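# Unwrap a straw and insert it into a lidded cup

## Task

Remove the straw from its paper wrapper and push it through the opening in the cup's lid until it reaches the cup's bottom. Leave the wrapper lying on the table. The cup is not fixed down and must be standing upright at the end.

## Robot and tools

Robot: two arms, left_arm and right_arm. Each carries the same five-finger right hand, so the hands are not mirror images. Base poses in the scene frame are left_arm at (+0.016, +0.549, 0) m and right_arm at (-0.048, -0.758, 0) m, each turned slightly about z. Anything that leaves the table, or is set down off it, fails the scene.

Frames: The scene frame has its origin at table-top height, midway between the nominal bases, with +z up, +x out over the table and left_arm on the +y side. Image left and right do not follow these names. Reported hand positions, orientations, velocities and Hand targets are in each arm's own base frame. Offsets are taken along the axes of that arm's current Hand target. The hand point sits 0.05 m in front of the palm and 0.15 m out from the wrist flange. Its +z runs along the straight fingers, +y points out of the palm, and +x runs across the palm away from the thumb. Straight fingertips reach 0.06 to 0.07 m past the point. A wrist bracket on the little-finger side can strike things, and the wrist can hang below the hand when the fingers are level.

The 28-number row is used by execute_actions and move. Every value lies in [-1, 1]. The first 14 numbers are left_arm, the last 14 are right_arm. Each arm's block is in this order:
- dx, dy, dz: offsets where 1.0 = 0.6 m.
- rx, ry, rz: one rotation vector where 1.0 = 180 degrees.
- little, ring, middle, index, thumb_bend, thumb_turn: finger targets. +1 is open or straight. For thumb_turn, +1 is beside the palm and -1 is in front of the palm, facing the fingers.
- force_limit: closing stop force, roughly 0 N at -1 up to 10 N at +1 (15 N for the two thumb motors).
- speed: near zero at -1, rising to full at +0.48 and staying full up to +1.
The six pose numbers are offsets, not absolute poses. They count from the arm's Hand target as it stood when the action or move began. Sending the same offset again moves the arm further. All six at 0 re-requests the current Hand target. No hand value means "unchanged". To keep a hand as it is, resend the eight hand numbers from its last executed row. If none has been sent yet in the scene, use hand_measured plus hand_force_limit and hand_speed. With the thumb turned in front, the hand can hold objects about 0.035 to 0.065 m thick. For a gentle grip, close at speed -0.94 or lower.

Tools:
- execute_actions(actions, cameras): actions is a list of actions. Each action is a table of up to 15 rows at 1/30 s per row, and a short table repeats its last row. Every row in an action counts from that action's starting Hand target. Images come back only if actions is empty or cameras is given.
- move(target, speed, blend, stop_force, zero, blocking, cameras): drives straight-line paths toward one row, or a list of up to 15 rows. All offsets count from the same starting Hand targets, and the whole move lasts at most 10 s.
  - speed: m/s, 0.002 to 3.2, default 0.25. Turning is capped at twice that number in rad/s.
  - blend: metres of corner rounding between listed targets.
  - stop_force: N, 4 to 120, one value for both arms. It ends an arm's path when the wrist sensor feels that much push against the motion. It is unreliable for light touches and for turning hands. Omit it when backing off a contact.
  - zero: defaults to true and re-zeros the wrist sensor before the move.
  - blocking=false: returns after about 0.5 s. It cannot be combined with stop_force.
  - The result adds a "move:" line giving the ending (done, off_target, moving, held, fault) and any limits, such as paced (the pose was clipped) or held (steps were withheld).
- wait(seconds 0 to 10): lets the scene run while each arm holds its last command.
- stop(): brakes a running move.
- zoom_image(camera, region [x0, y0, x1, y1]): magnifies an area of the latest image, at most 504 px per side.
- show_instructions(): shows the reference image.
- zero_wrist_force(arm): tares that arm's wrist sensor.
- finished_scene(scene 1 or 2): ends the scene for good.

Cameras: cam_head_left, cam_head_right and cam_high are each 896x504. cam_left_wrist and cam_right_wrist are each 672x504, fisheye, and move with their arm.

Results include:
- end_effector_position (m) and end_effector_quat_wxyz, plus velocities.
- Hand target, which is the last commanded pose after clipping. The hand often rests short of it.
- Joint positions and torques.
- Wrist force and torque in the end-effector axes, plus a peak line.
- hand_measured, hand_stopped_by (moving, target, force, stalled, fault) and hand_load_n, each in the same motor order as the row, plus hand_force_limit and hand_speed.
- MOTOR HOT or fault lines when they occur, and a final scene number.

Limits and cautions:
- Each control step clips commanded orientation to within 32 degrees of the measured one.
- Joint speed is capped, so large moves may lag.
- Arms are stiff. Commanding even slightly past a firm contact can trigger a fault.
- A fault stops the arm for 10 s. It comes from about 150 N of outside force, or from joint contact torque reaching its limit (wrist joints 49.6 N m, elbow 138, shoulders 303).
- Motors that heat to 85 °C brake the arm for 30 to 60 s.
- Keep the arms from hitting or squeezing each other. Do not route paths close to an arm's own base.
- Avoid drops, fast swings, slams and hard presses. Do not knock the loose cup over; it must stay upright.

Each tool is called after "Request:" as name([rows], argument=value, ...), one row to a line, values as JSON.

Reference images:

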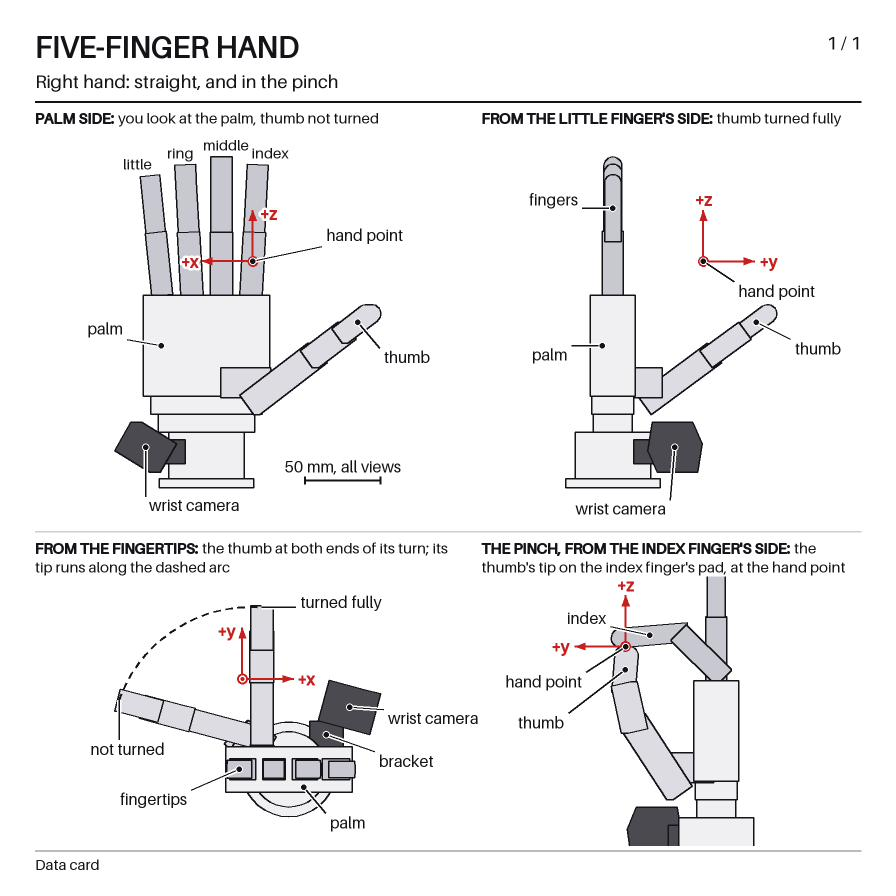

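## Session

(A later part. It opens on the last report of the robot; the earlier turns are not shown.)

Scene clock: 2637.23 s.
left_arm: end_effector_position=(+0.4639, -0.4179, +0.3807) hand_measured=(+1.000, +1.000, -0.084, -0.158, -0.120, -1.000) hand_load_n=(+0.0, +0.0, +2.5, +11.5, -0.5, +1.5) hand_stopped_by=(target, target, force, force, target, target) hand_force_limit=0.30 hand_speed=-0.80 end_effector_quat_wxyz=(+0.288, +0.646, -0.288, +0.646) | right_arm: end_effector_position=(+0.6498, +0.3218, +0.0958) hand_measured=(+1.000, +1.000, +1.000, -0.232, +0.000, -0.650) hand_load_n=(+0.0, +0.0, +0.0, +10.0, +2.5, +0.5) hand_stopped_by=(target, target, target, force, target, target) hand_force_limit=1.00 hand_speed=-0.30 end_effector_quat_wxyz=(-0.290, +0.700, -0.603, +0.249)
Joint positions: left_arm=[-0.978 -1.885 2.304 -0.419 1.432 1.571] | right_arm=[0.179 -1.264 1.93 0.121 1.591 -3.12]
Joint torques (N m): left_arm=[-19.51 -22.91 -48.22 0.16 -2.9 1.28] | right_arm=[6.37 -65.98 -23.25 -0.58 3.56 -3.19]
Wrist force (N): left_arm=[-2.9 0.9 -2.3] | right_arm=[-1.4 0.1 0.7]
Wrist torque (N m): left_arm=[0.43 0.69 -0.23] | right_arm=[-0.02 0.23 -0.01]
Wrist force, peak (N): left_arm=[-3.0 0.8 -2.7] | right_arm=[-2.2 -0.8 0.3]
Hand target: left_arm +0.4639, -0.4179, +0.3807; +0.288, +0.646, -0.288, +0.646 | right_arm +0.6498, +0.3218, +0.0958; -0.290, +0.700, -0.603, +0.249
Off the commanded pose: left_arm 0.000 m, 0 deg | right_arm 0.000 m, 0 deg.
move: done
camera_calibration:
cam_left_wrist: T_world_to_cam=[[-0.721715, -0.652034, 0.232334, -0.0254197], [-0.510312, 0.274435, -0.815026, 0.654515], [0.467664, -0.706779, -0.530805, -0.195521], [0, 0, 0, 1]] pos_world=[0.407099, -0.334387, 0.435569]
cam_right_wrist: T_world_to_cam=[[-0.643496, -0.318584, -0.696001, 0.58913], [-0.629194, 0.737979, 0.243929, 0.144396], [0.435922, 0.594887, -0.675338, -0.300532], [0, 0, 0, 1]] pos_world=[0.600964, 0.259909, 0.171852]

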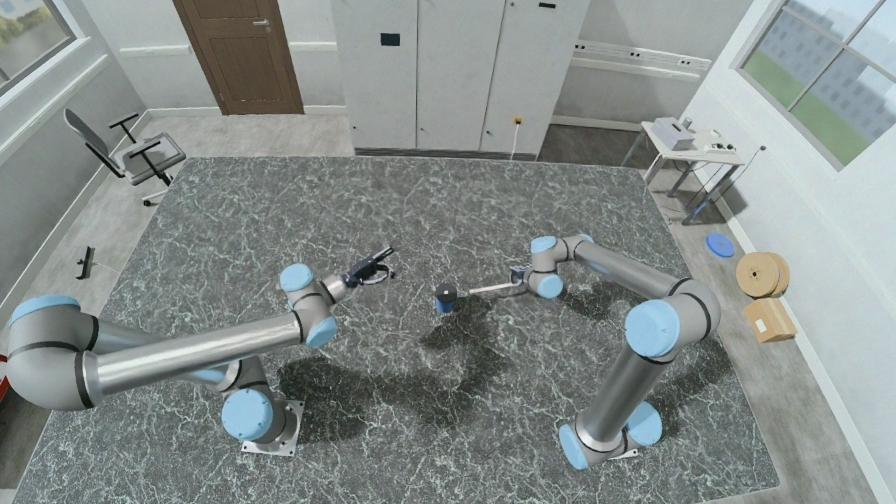

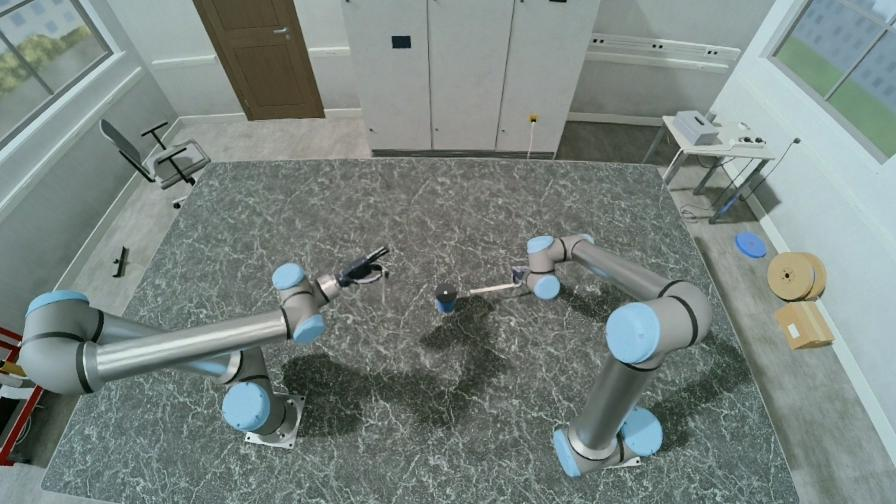

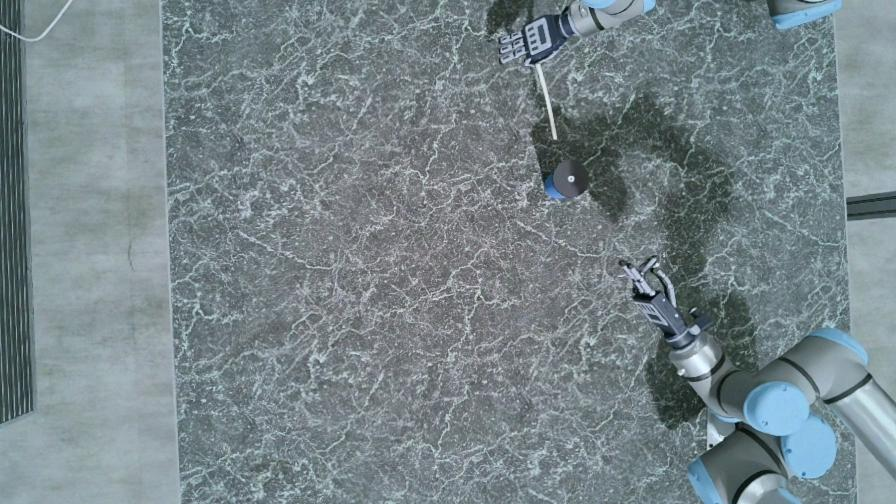

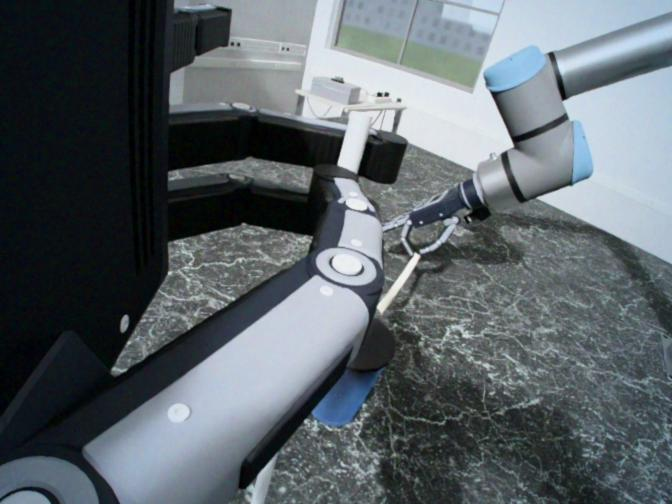

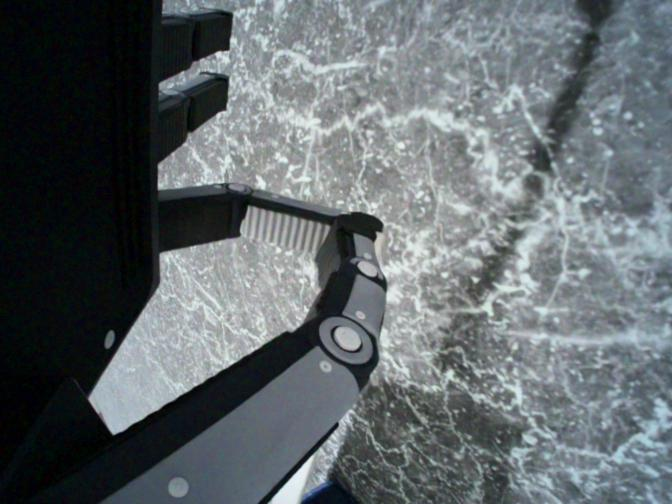

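Request:
zoom_image(camera="cam_head_right", region=[310, 220, 560, 350])

Request:
zoom_image(camera="cam_head_left", region=[310, 220, 560, 350])

Request:
zoom_image(camera="cam_high", region=[540, 120, 720, 340])

Scaled by 2.016 from the camera's 896x504 image, which has a finer 1280x720 frame.

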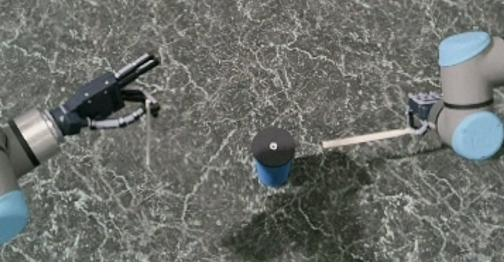

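Scaled by 2.016 from the camera's 896x504 image, which has a finer 1280x720 frame.

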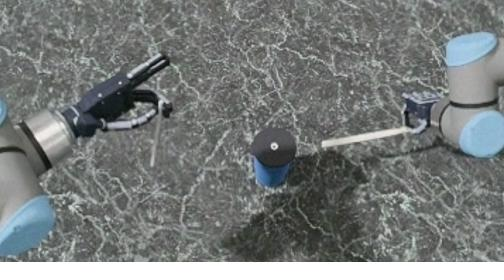

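Scaled by 2.291 from the camera's 896x504 image, which has a finer 1280x720 frame.

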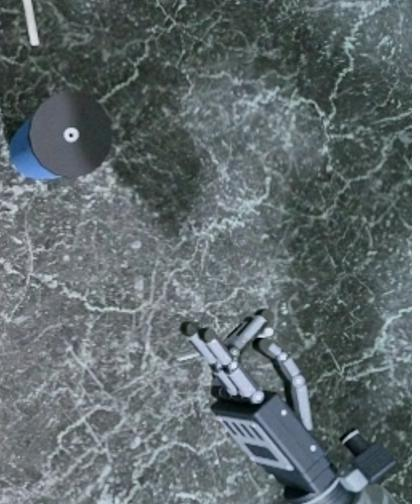

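Request:
move(target=[0,0,0,0,0,0,1,1,-0.6,-0.6,-0.12,-1,0.3,-0.8,0.0833,0.0719,0.0719,0,0,0,1,1,1,-0.6,0.0,-0.65,1.0,-0.3], cameras=["cam_head_right","cam_right_wrist"], speed=0.1, stop_force=8)

Request:
zoom_image(camera="cam_head_right", region=[420, 220, 600, 340])

Scene clock: 2668.67 s.
left_arm: end_effector_position=(+0.4639, -0.4179, +0.3807) hand_measured=(+1.000, +1.000, -0.084, -0.158, -0.120, -1.000) hand_load_n=(+0.0, +0.0, +2.5, +12.0, +0.0, +1.5) hand_stopped_by=(target, target, force, force, target, target) hand_force_limit=0.30 hand_speed=-0.80 end_effector_quat_wxyz=(+0.288, +0.646, -0.288, +0.646) | right_arm: end_effector_position=(+0.6572, +0.2725, +0.0347) hand_measured=(+1.000, +1.000, +1.000, -0.232, +0.000, -0.650) hand_load_n=(+0.0, -0.5, +0.0, +10.0, +2.5, +0.5) hand_stopped_by=(target, target, target, force, target, target) hand_force_limit=1.00 hand_speed=-0.30 end_effector_quat_wxyz=(-0.290, +0.700, -0.603, +0.249)
Joint positions: left_arm=[-0.978 -1.885 2.304 -0.419 1.432 1.571] | right_arm=[0.087 -1.213 1.997 0.003 1.526 -3.185]
Joint torques (N m): left_arm=[-18.26 -24.95 -47.49 0.41 -2.87 1.75] | right_arm=[-10.78 -45.33 -19.69 -0.22 -3.03 -3.34]
Wrist force (N): left_arm=[-2.8 0.8 -2.5] | right_arm=[-1.3 0.6 0.3]
Wrist torque (N m): left_arm=[0.42 0.69 -0.22] | right_arm=[0.09 0.28 -0.06]
Wrist force, peak (N): left_arm=[-3.4 0.8 -2.6] | right_arm=[-2.2 -0.3 0.0]
Hand target: left_arm +0.4639, -0.4179, +0.3807; +0.288, +0.646, -0.288, +0.646 | right_arm +0.6572, +0.2725, +0.0347; -0.290, +0.700, -0.603, +0.249
Off the commanded pose: left_arm 0.000 m, 0 deg | right_arm 0.000 m, 0 deg.
move: done
camera_calibration:
cam_right_wrist: T_world_to_cam=[[-0.643437, -0.318504, -0.696092, 0.535655], [-0.629177, 0.738002, 0.243903, 0.200376], [0.436033, 0.594901, -0.675254, -0.315646], [0, 0, 0, 1]] pos_world=[0.608365, 0.210509, 0.110852]
Images, in order (width x height): cam_head_right 896x504, cam_right_wrist 672x504.

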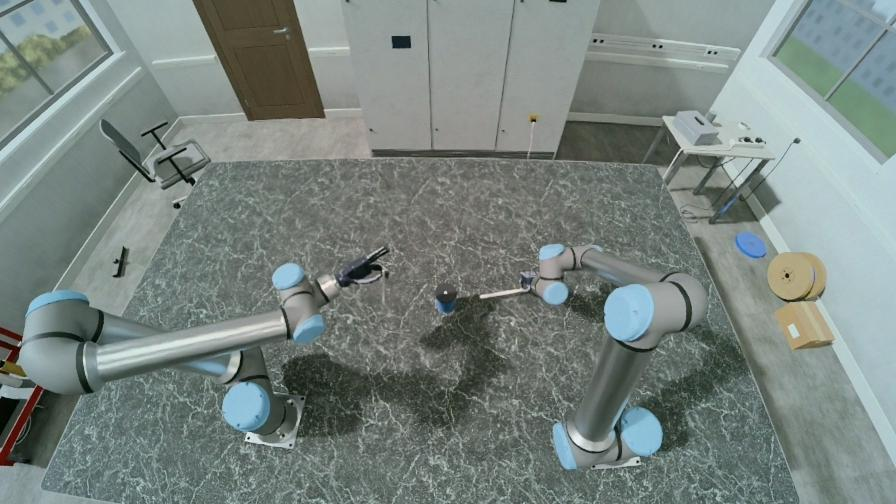

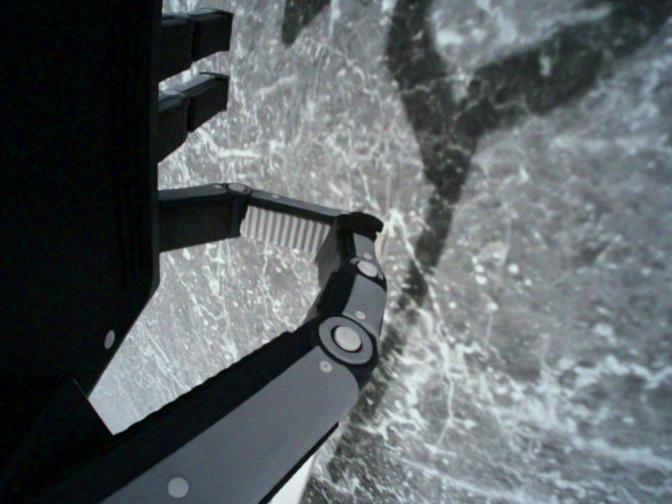

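Scaled by 2.800 from the camera's 896x504 image, which has a finer 1280x720 frame.

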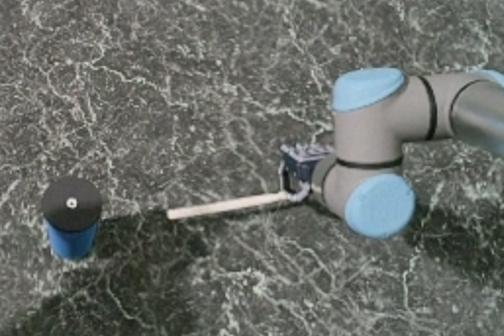

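Request:
move(target=[0,0,0,0,0,0,1,1,-0.6,-0.6,-0.12,-1,0.3,-0.8,0,0.0306,0.0306,0,0,0,1,1,1,-0.6,0.0,-0.65,1.0,-0.3], cameras=["cam_head_right","cam_right_wrist"], speed=0.04, stop_force=6)

Request:
zoom_image(camera="cam_head_right", region=[420, 220, 600, 340])

Scene clock: 2686.23 s.
left_arm: end_effector_position=(+0.4639, -0.4179, +0.3807) hand_measured=(+1.000, +1.000, -0.084, -0.158, -0.120, -1.000) hand_load_n=(+0.0, +0.0, +2.5, +12.0, -0.5, +1.0) hand_stopped_by=(target, target, force, force, target, target) hand_force_limit=0.30 hand_speed=-0.80 end_effector_quat_wxyz=(+0.288, +0.646, -0.288, +0.646) | right_arm: end_effector_position=(+0.6571, +0.2725, +0.0132) hand_measured=(+1.000, +1.000, +1.000, -0.234, +0.000, -0.650) hand_load_n=(+0.0, +0.0, +0.0, +9.0, +3.0, +0.5) hand_stopped_by=(target, target, target, force, target, target) hand_force_limit=1.00 hand_speed=-0.30 end_effector_quat_wxyz=(-0.290, +0.700, -0.603, +0.249)
Joint positions: left_arm=[-0.978 -1.885 2.304 -0.419 1.432 1.571] | right_arm=[0.087 -1.185 2.008 -0.036 1.526 -3.185]
Joint torques (N m): left_arm=[-17.92 -23.73 -47.15 0.54 -2.8 1.91] | right_arm=[-7.41 -62.5 -28.17 4.33 -0.47 -2.88]
Wrist force (N): left_arm=[-3.1 0.7 -2.4] | right_arm=[-1.5 -5.0 -4.6]
Wrist torque (N m): left_arm=[0.39 0.72 -0.25] | right_arm=[-0.01 0.34 -0.13]
Wrist force, peak (N): left_arm=[-3.5 0.8 -2.5] | right_arm=[-1.7 -25.2 -29.3]
Hand target: left_arm +0.4639, -0.4179, +0.3807; +0.288, +0.646, -0.288, +0.646 | right_arm +0.6571, +0.2725, +0.0132; -0.290, +0.700, -0.603, +0.249 (not the last commanded pose)
Off the commanded pose: left_arm 0.000 m, 0 deg | right_arm 0.004 m, 0 deg.
move: contact (right_arm)
camera_calibration:
cam_right_wrist: T_world_to_cam=[[-0.643437, -0.318504, -0.696092, 0.520555], [-0.629177, 0.738002, 0.243903, 0.205581], [0.436033, 0.594901, -0.675254, -0.330188], [0, 0, 0, 1]] pos_world=[0.608265, 0.210509, 0.0892518]
Images, in order (width x height): cam_head_right 896x504, cam_right_wrist 672x504.

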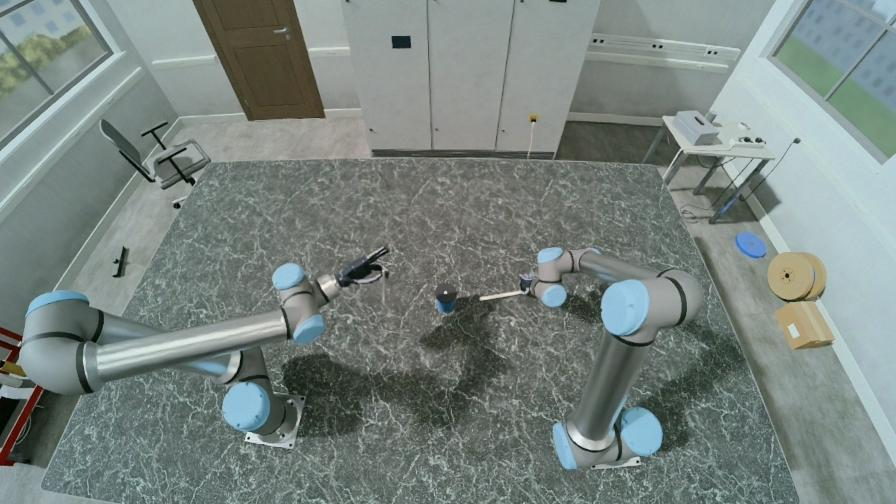

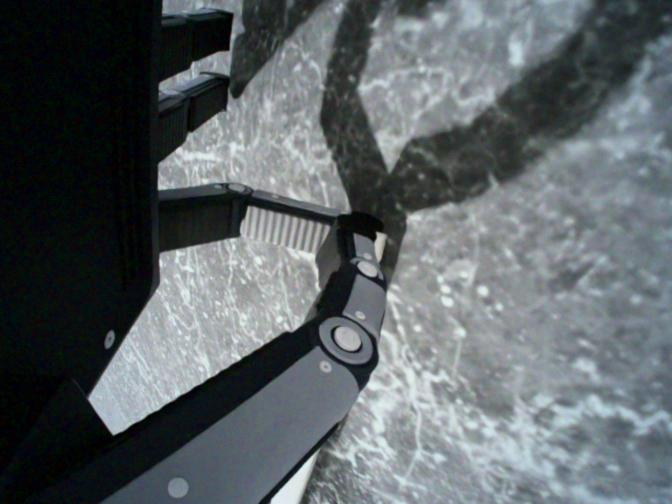

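Scaled by 2.800 from the camera's 896x504 image, which has a finer 1280x720 frame.

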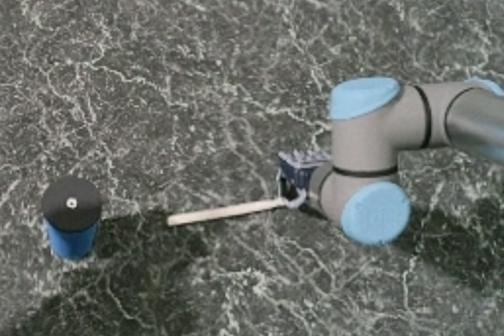

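Request:
move([
  [0,0,0,0,0,0,1,1,-0.6,-0.6,-0.12,-1,0.3,-0.8,0,-0.0035,-0.0035,0,0,0,1,1,1,-0.234,0.0,-0.65,0.0,-0.6],
  [0,0,0,0,0,0,1,1,-0.6,-0.6,-0.12,-1,0.3,-0.8,0,-0.0035,-0.0035,0,0,0,1,1,1,0.5,0.0,-0.65,0.0,-0.6],
  [0,0,0,0,0,0,1,1,-0.6,-0.6,-0.12,-1,0.3,-0.8,0,-0.0035,-0.0035,0,0,0,1,1,1,1,1,-0.65,0.0,0.2],
  [-0.0595,0.1225,0.3937,0,0,0,1,1,-0.6,-0.6,-0.12,-1,0.3,-0.8,0,-0.12,-0.12,0,0,0,1,1,1,1,1,-0.65,0.0,0.2],
], cameras=["all"], speed=0.15)

Request:
zoom_image(camera="cam_head_right", region=[400, 210, 600, 340])

Scene clock: 2812.03 s.
left_arm: end_effector_position=(+0.5669, -0.6426, +0.3451) hand_measured=(+1.000, +1.000, -0.084, -0.158, -0.120, -1.000) hand_load_n=(+0.0, +0.0, +2.5, +11.5, -0.5, +1.5) hand_stopped_by=(target, target, force, force, target, target) hand_force_limit=0.30 hand_speed=-0.80 end_effector_quat_wxyz=(+0.288, +0.646, -0.288, +0.646) | right_arm: end_effector_position=(+0.6572, +0.2724, +0.1149) hand_measured=(+1.000, +1.000, +1.000, -0.120, +1.000, -0.650) hand_load_n=(+0.0, +0.5, +0.0, +0.0, +0.0, +0.0) hand_stopped_by=(target, target, target, stalled, target, target) hand_force_limit=0.00 hand_speed=0.20 end_effector_quat_wxyz=(-0.290, +0.700, -0.603, +0.249)
Joint positions: left_arm=[-1.049 -1.448 1.986 -0.539 1.362 1.571] | right_arm=[0.087 -1.306 1.945 0.148 1.526 -3.185]
Joint torques (N m): left_arm=[-18.08 -35.54 -45.32 -2.73 -2.87 1.35] | right_arm=[-11.41 -62.26 -35.69 4.47 -2.66 -3.21]
Wrist force (N): left_arm=[-2.7 1.1 -2.2] | right_arm=[-1.3 0.3 0.1]
Wrist torque (N m): left_arm=[0.49 0.59 -0.20] | right_arm=[0.08 0.22 -0.03]
Wrist force, peak (N): left_arm=[-3.2 0.4 -3.2] | right_arm=[-1.0 -5.3 -13.9]
Hand target: left_arm +0.5670, -0.6428, +0.3451; +0.288, +0.646, -0.288, +0.646 | right_arm +0.6572, +0.2724, +0.1150; -0.290, +0.700, -0.603, +0.249
Off the commanded pose: left_arm 0.000 m, 0 deg | right_arm 0.000 m, 0 deg.
move: done
camera_calibration:
cam_left_wrist: T_world_to_cam=[[-0.721765, -0.652105, 0.231981, -0.0892848], [-0.510064, 0.274574, -0.815134, 0.739831], [0.467857, -0.70666, -0.530793, -0.421455], [0, 0, 0, 1]] pos_world=[0.510099, -0.559187, 0.400068]
cam_right_wrist: T_world_to_cam=[[-0.643437, -0.318504, -0.696092, 0.59145], [-0.629177, 0.738002, 0.243903, 0.180889], [0.436033, 0.594901, -0.675254, -0.261431], [0, 0, 0, 1]] pos_world=[0.608365, 0.210409, 0.191052]

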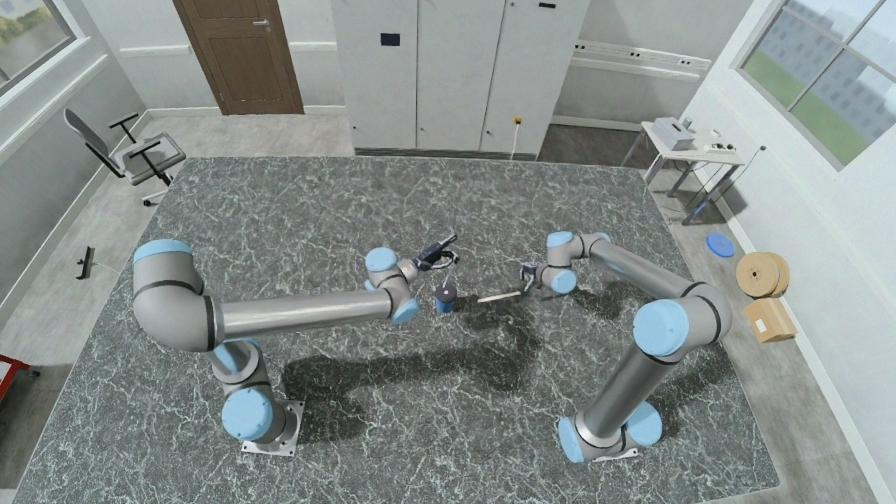

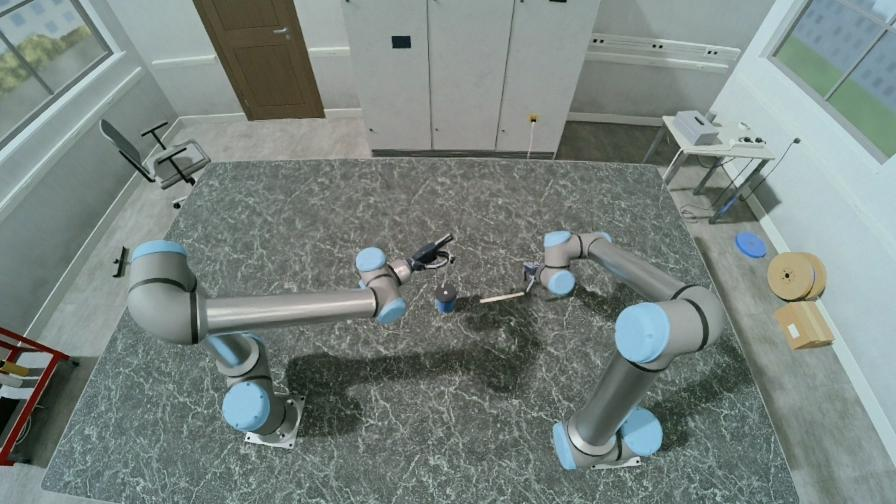

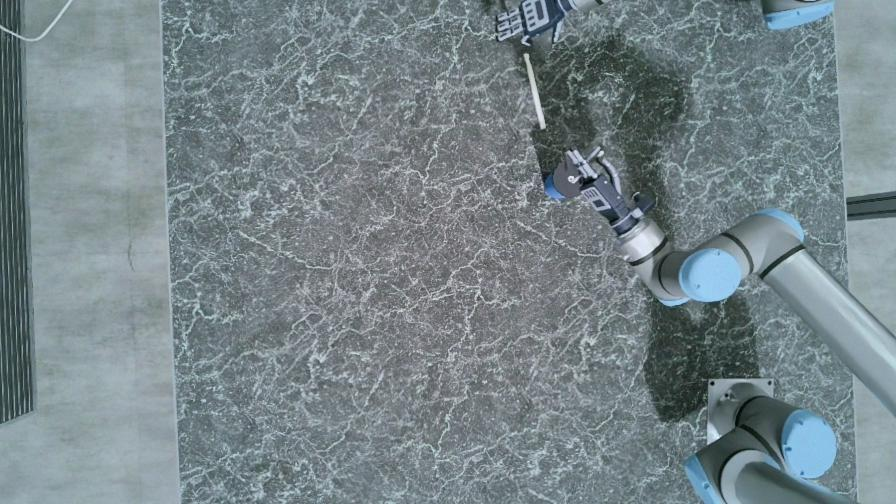

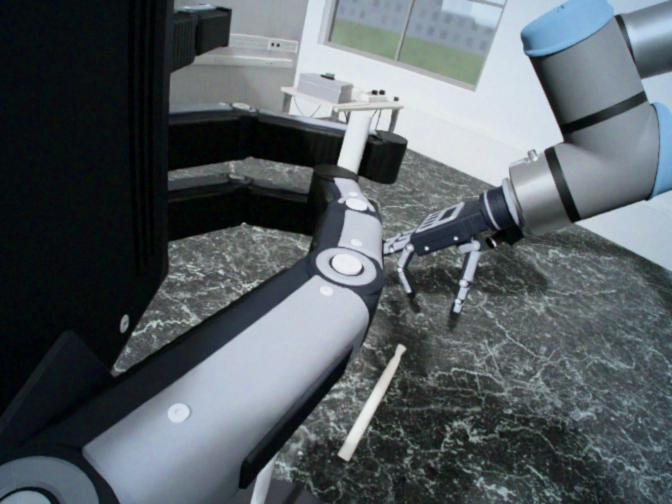

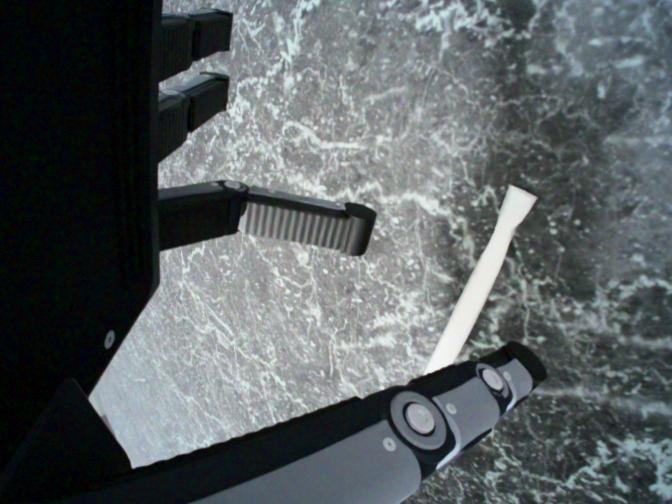

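Scaled by 2.520 from the camera's 896x504 image, which has a finer 1280x720 frame.

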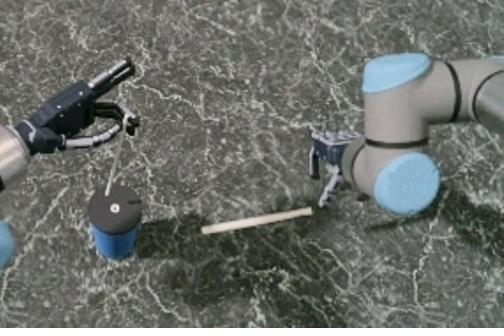

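Request:
move(target=[0,0,0,0,0,0,1,1,-0.6,-0.6,-0.12,-1,0.3,-0.8,-0.3192,-0.1598,-0.1985,-0.2347,-0.0986,0.1022,1,1,1,0.99,1,1,0.0,0.2], cameras=["cam_right_wrist"], speed=0.3)

Request:
zoom_image(camera="cam_right_wrist", region=[200, 120, 460, 380])

Scene clock: 2840.00 s.
left_arm: end_effector_position=(+0.5670, -0.6428, +0.3451) hand_measured=(+1.000, +1.000, -0.084, -0.158, -0.120, -1.000) hand_load_n=(+0.0, +0.0, +2.5, +11.5, +0.0, +1.5) hand_stopped_by=(target, target, force, force, target, target) hand_force_limit=0.30 hand_speed=-0.80 end_effector_quat_wxyz=(+0.288, +0.646, -0.288, +0.646) | right_arm: end_effector_position=(+0.6125, +0.4591, +0.2672) hand_measured=(+1.000, +1.000, +1.000, +0.990, +1.000, +1.000) hand_load_n=(+0.0, +0.0, +0.0, +0.0, +0.0, +0.0) hand_stopped_by=(target, target, target, target, target, target) hand_force_limit=0.00 hand_speed=0.20 end_effector_quat_wxyz=(-0.143, +0.684, -0.702, -0.139)
Joint positions: left_arm=[-1.049 -1.448 1.986 -0.539 1.362 1.571] | right_arm=[0.215 -1.047 1.401 1.116 1.182 -2.879]
Joint torques (N m): left_arm=[-18.64 -35.03 -44.54 -1.05 -2.66 -0.39] | right_arm=[5.18 -62.22 -38.04 6.63 -3.77 2.76]
Wrist force (N): left_arm=[-2.8 1.2 -2.4] | right_arm=[-0.7 -0.8 -0.1]
Wrist torque (N m): left_arm=[0.51 0.62 -0.21] | right_arm=[-0.10 0.18 -0.38]
Wrist force, peak (N): left_arm=[-3.0 1.4 -2.8] | right_arm=[-1.6 -1.2 0.4]
Hand target: left_arm +0.5670, -0.6428, +0.3451; +0.288, +0.646, -0.288, +0.646 | right_arm +0.6125, +0.4592, +0.2672; -0.143, +0.684, -0.702, -0.139
Off the commanded pose: left_arm 0.000 m, 0 deg | right_arm 0.000 m, 0 deg.
move: done
camera_calibration:
cam_right_wrist: T_world_to_cam=[[-0.98052, -0.172525, -0.0938951, 0.706718], [-0.175465, 0.554503, 0.813473, -0.368077], [-0.088279, 0.814102, -0.573973, -0.0567859], [0, 0, 0, 1]] pos_world=[0.623354, 0.372255, 0.333184]
Images, in order (width x height): cam_right_wrist 672x504.

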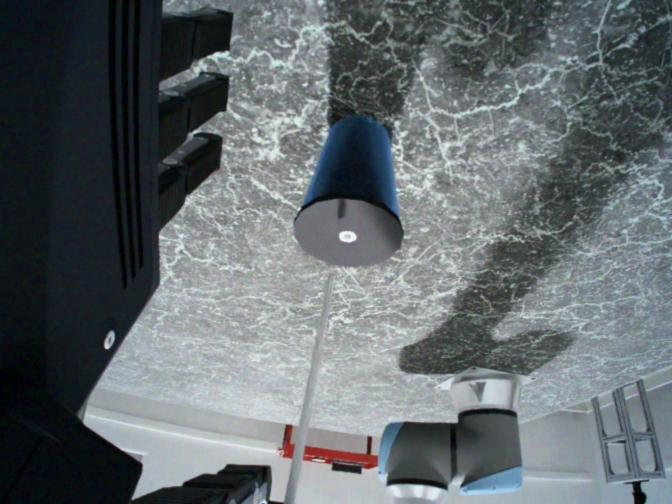

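Scaled by 1.938 from the camera's 672x504 image, which has a finer 960x720 frame.

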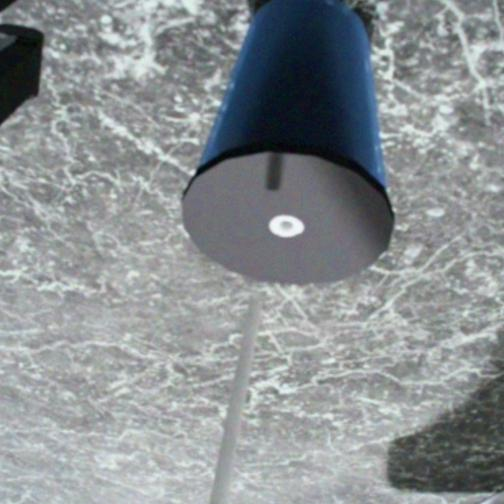

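Request:
move(target=[0,0,0,0,0,0,1,1,-0.6,-0.6,-0.12,-1,0.3,-0.8,-0.1277,0.2755,0.0541,0.1473,0,0.3476,1,1,1,0.99,1,1,0.0,0.2], cameras=["cam_right_wrist"], speed=0.35)

Request:
zoom_image(camera="cam_right_wrist", region=[200, 120, 460, 380])

Scene clock: 2875.57 s.
left_arm: end_effector_position=(+0.5670, -0.6428, +0.3451) hand_measured=(+1.000, +1.000, -0.084, -0.158, -0.120, -1.000) hand_load_n=(+0.0, +0.0, +2.0, +11.5, -0.5, +1.0) hand_stopped_by=(target, target, force, force, target, target) hand_force_limit=0.30 hand_speed=-0.80 end_effector_quat_wxyz=(+0.288, +0.646, -0.288, +0.646) | right_arm: end_effector_position=(+0.4495, +0.5467, +0.2674) hand_measured=(+1.000, +1.000, +1.000, +0.990, +1.000, +1.000) hand_load_n=(+0.0, +0.0, +0.0, +0.0, +0.0, +0.0) hand_stopped_by=(target, target, target, target, target, target) hand_force_limit=0.00 hand_speed=0.20 end_effector_quat_wxyz=(+0.196, -0.175, +0.964, +0.036)
Joint positions: left_arm=[-1.049 -1.448 1.986 -0.539 1.362 1.571] | right_arm=[0.593 -1.366 1.787 0.759 1.661 -1.354]
Joint torques (N m): left_arm=[-17.72 -34.45 -45.05 -1.01 -2.31 -0.18] | right_arm=[5.52 -41.5 -38.6 5.34 3.44 2.65]
Wrist force (N): left_arm=[-2.6 0.8 -2.4] | right_arm=[-1.0 -0.3 0.4]
Wrist torque (N m): left_arm=[0.45 0.58 -0.21] | right_arm=[-0.03 0.17 -0.39]
Wrist force, peak (N): left_arm=[-3.0 1.6 -2.7] | right_arm=[-1.0 -1.4 0.7]
Hand target: left_arm +0.5670, -0.6428, +0.3451; +0.288, +0.646, -0.288, +0.646 | right_arm +0.4495, +0.5468, +0.2674; +0.196, -0.174, +0.964, +0.036
Off the commanded pose: left_arm 0.000 m, 0 deg | right_arm 0.000 m, 0 deg.
move: done
camera_calibration:
cam_right_wrist: T_world_to_cam=[[-0.528333, 0.843927, -0.0930103, -0.197223], [0.448966, 0.370677, 0.813036, -0.625478], [0.72062, 0.387796, -0.574736, -0.272667], [0, 0, 0, 1]] pos_world=[0.373108, 0.504031, 0.333481]
Images, in order (width x height): cam_right_wrist 672x504.

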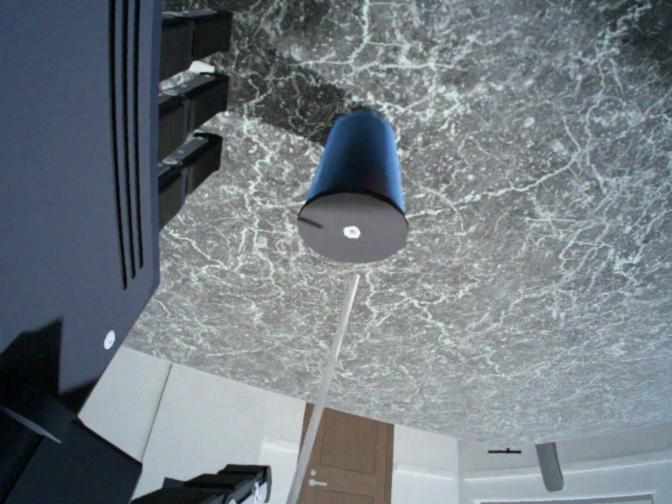

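Scaled by 1.938 from the camera's 672x504 image, which has a finer 960x720 frame.

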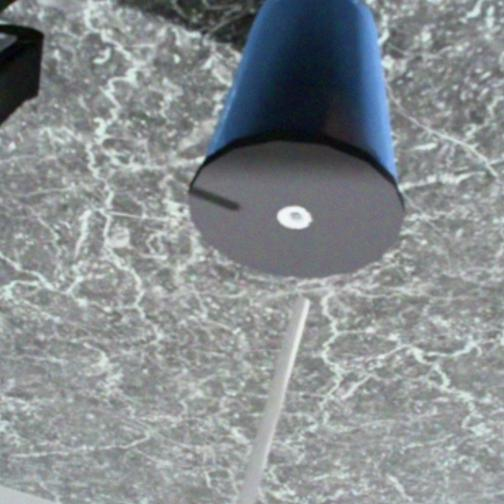

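Request:
zoom_image(camera="cam_right_wrist", region=[290, 200, 410, 320])

Request:
execute_actions(actions=[])

Request:
zoom_image(camera="cam_head_left", region=[400, 210, 500, 330])

Request:
zoom_image(camera="cam_head_right", region=[400, 210, 500, 330])

Scaled by 4.200 from the camera's 672x504 image, which has a finer 960x720 frame.

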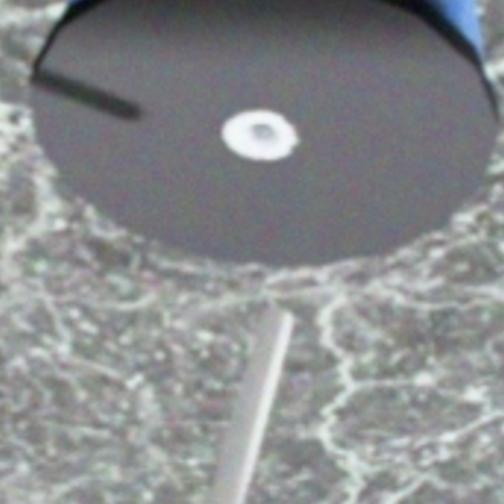

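Scene clock: 2918.10 s.
left_arm: end_effector_position=(+0.5670, -0.6428, +0.3451) hand_measured=(+1.000, +1.000, -0.084, -0.158, -0.120, -1.000) hand_load_n=(+0.0, +0.0, +2.0, +12.0, +0.0, +1.5) hand_stopped_by=(target, target, force, force, target, target) hand_force_limit=0.30 hand_speed=-0.80 end_effector_quat_wxyz=(+0.288, +0.646, -0.288, +0.646) | right_arm: end_effector_position=(+0.4495, +0.5468, +0.2674) hand_measured=(+1.000, +1.000, +1.000, +0.990, +1.000, +1.000) hand_load_n=(+0.0, +0.0, +0.0, +0.0, -0.5, +0.0) hand_stopped_by=(target, target, target, target, target, target) hand_force_limit=0.00 hand_speed=0.20 end_effector_quat_wxyz=(+0.196, -0.174, +0.964, +0.036)
Joint positions: left_arm=[-1.049 -1.448 1.986 -0.539 1.362 1.571] | right_arm=[0.593 -1.366 1.787 0.759 1.661 -1.353]
Joint velocities: within noise
Joint torques (N m): left_arm=[-16.47 -34.2 -44.9 -1.22 -2.32 -0.39] | right_arm=[7.02 -39.93 -38.41 5.5 3.55 2.9]
Wrist force (N): left_arm=[-2.6 1.5 -2.6] | right_arm=[-0.9 -0.5 0.2]
Wrist torque (N m): left_arm=[0.56 0.60 -0.20] | right_arm=[-0.05 0.15 -0.39]
Wrist force, peak (N): left_arm=[-2.5 1.3 -3.0] | right_arm=[-1.2 -0.7 0.3]
Hand target: left_arm +0.5670, -0.6428, +0.3451; +0.288, +0.646, -0.288, +0.646 | right_arm +0.4495, +0.5468, +0.2674; +0.196, -0.174, +0.964, +0.036
Off the commanded pose: left_arm 0.000 m, 0 deg | right_arm 0.000 m, 0 deg.
camera_calibration:
cam_left_wrist: T_world_to_cam=[[-0.721788, -0.65207, 0.232006, -0.0893938], [-0.510126, 0.274668, -0.815064, 0.739942], [0.467754, -0.706656, -0.53089, -0.421503], [0, 0, 0, 1]] pos_world=[0.510099, -0.559387, 0.400068]
cam_right_wrist: T_world_to_cam=[[-0.528149, 0.844044, -0.0929966, -0.197439], [0.449091, 0.37059, 0.813007, -0.625508], [0.720677, 0.387625, -0.57478, -0.272626], [0, 0, 0, 1]] pos_world=[0.373108, 0.504131, 0.333481]

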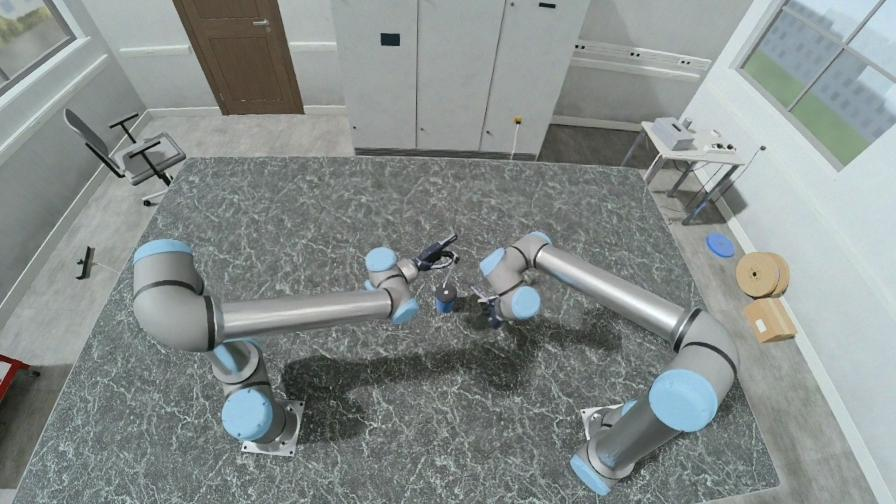

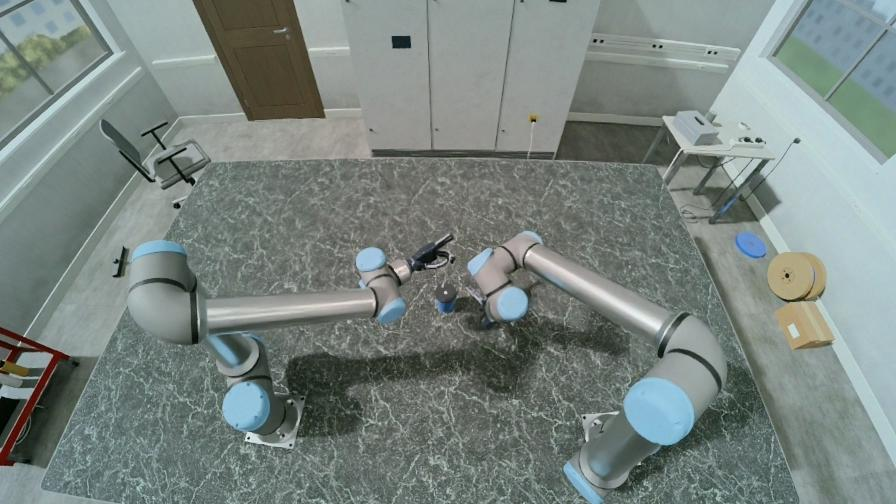

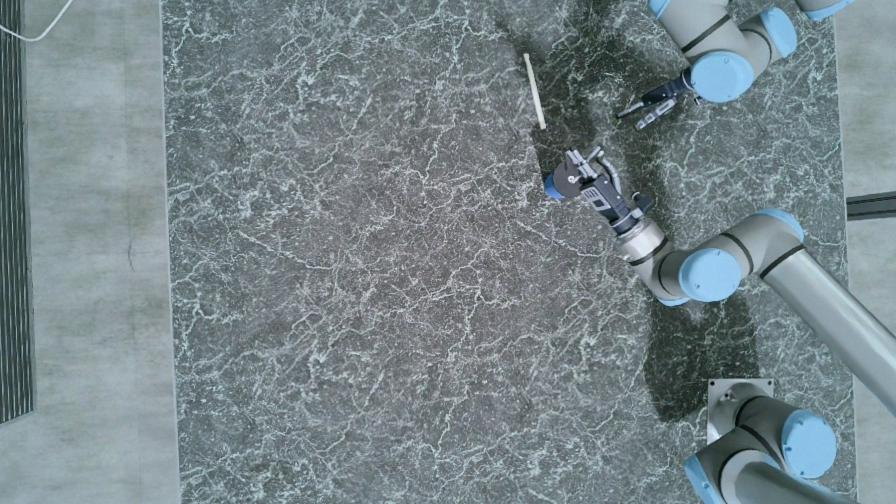

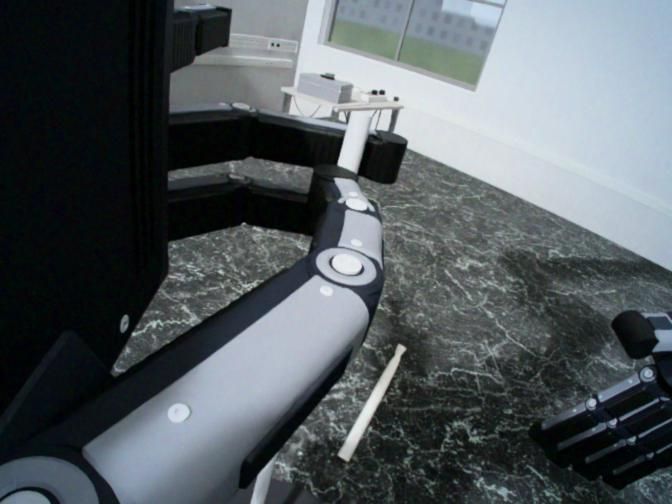

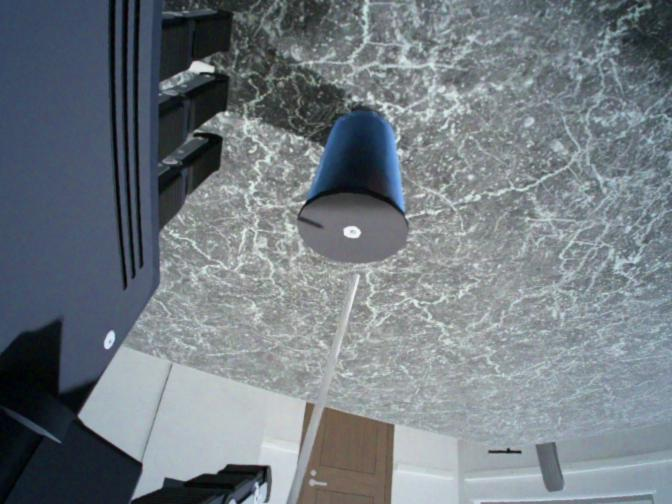

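Scaled by 4.200 from the camera's 896x504 image, which has a finer 1280x720 frame.

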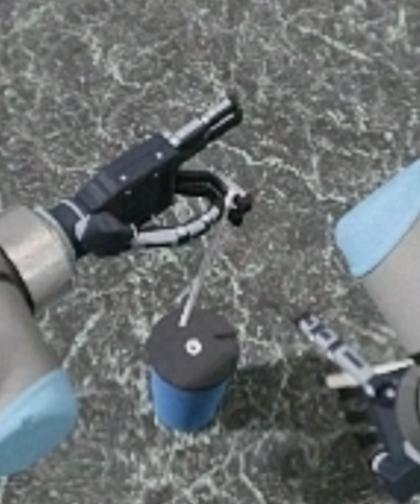

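Scaled by 4.200 from the camera's 896x504 image, which has a finer 1280x720 frame.

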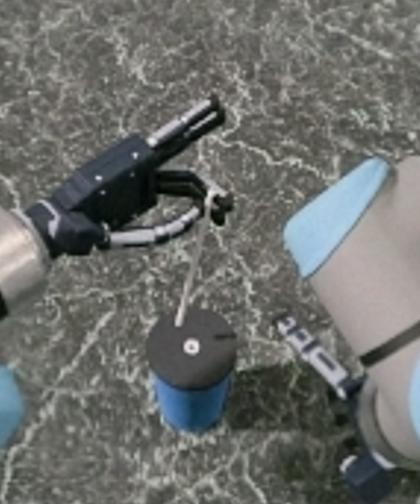

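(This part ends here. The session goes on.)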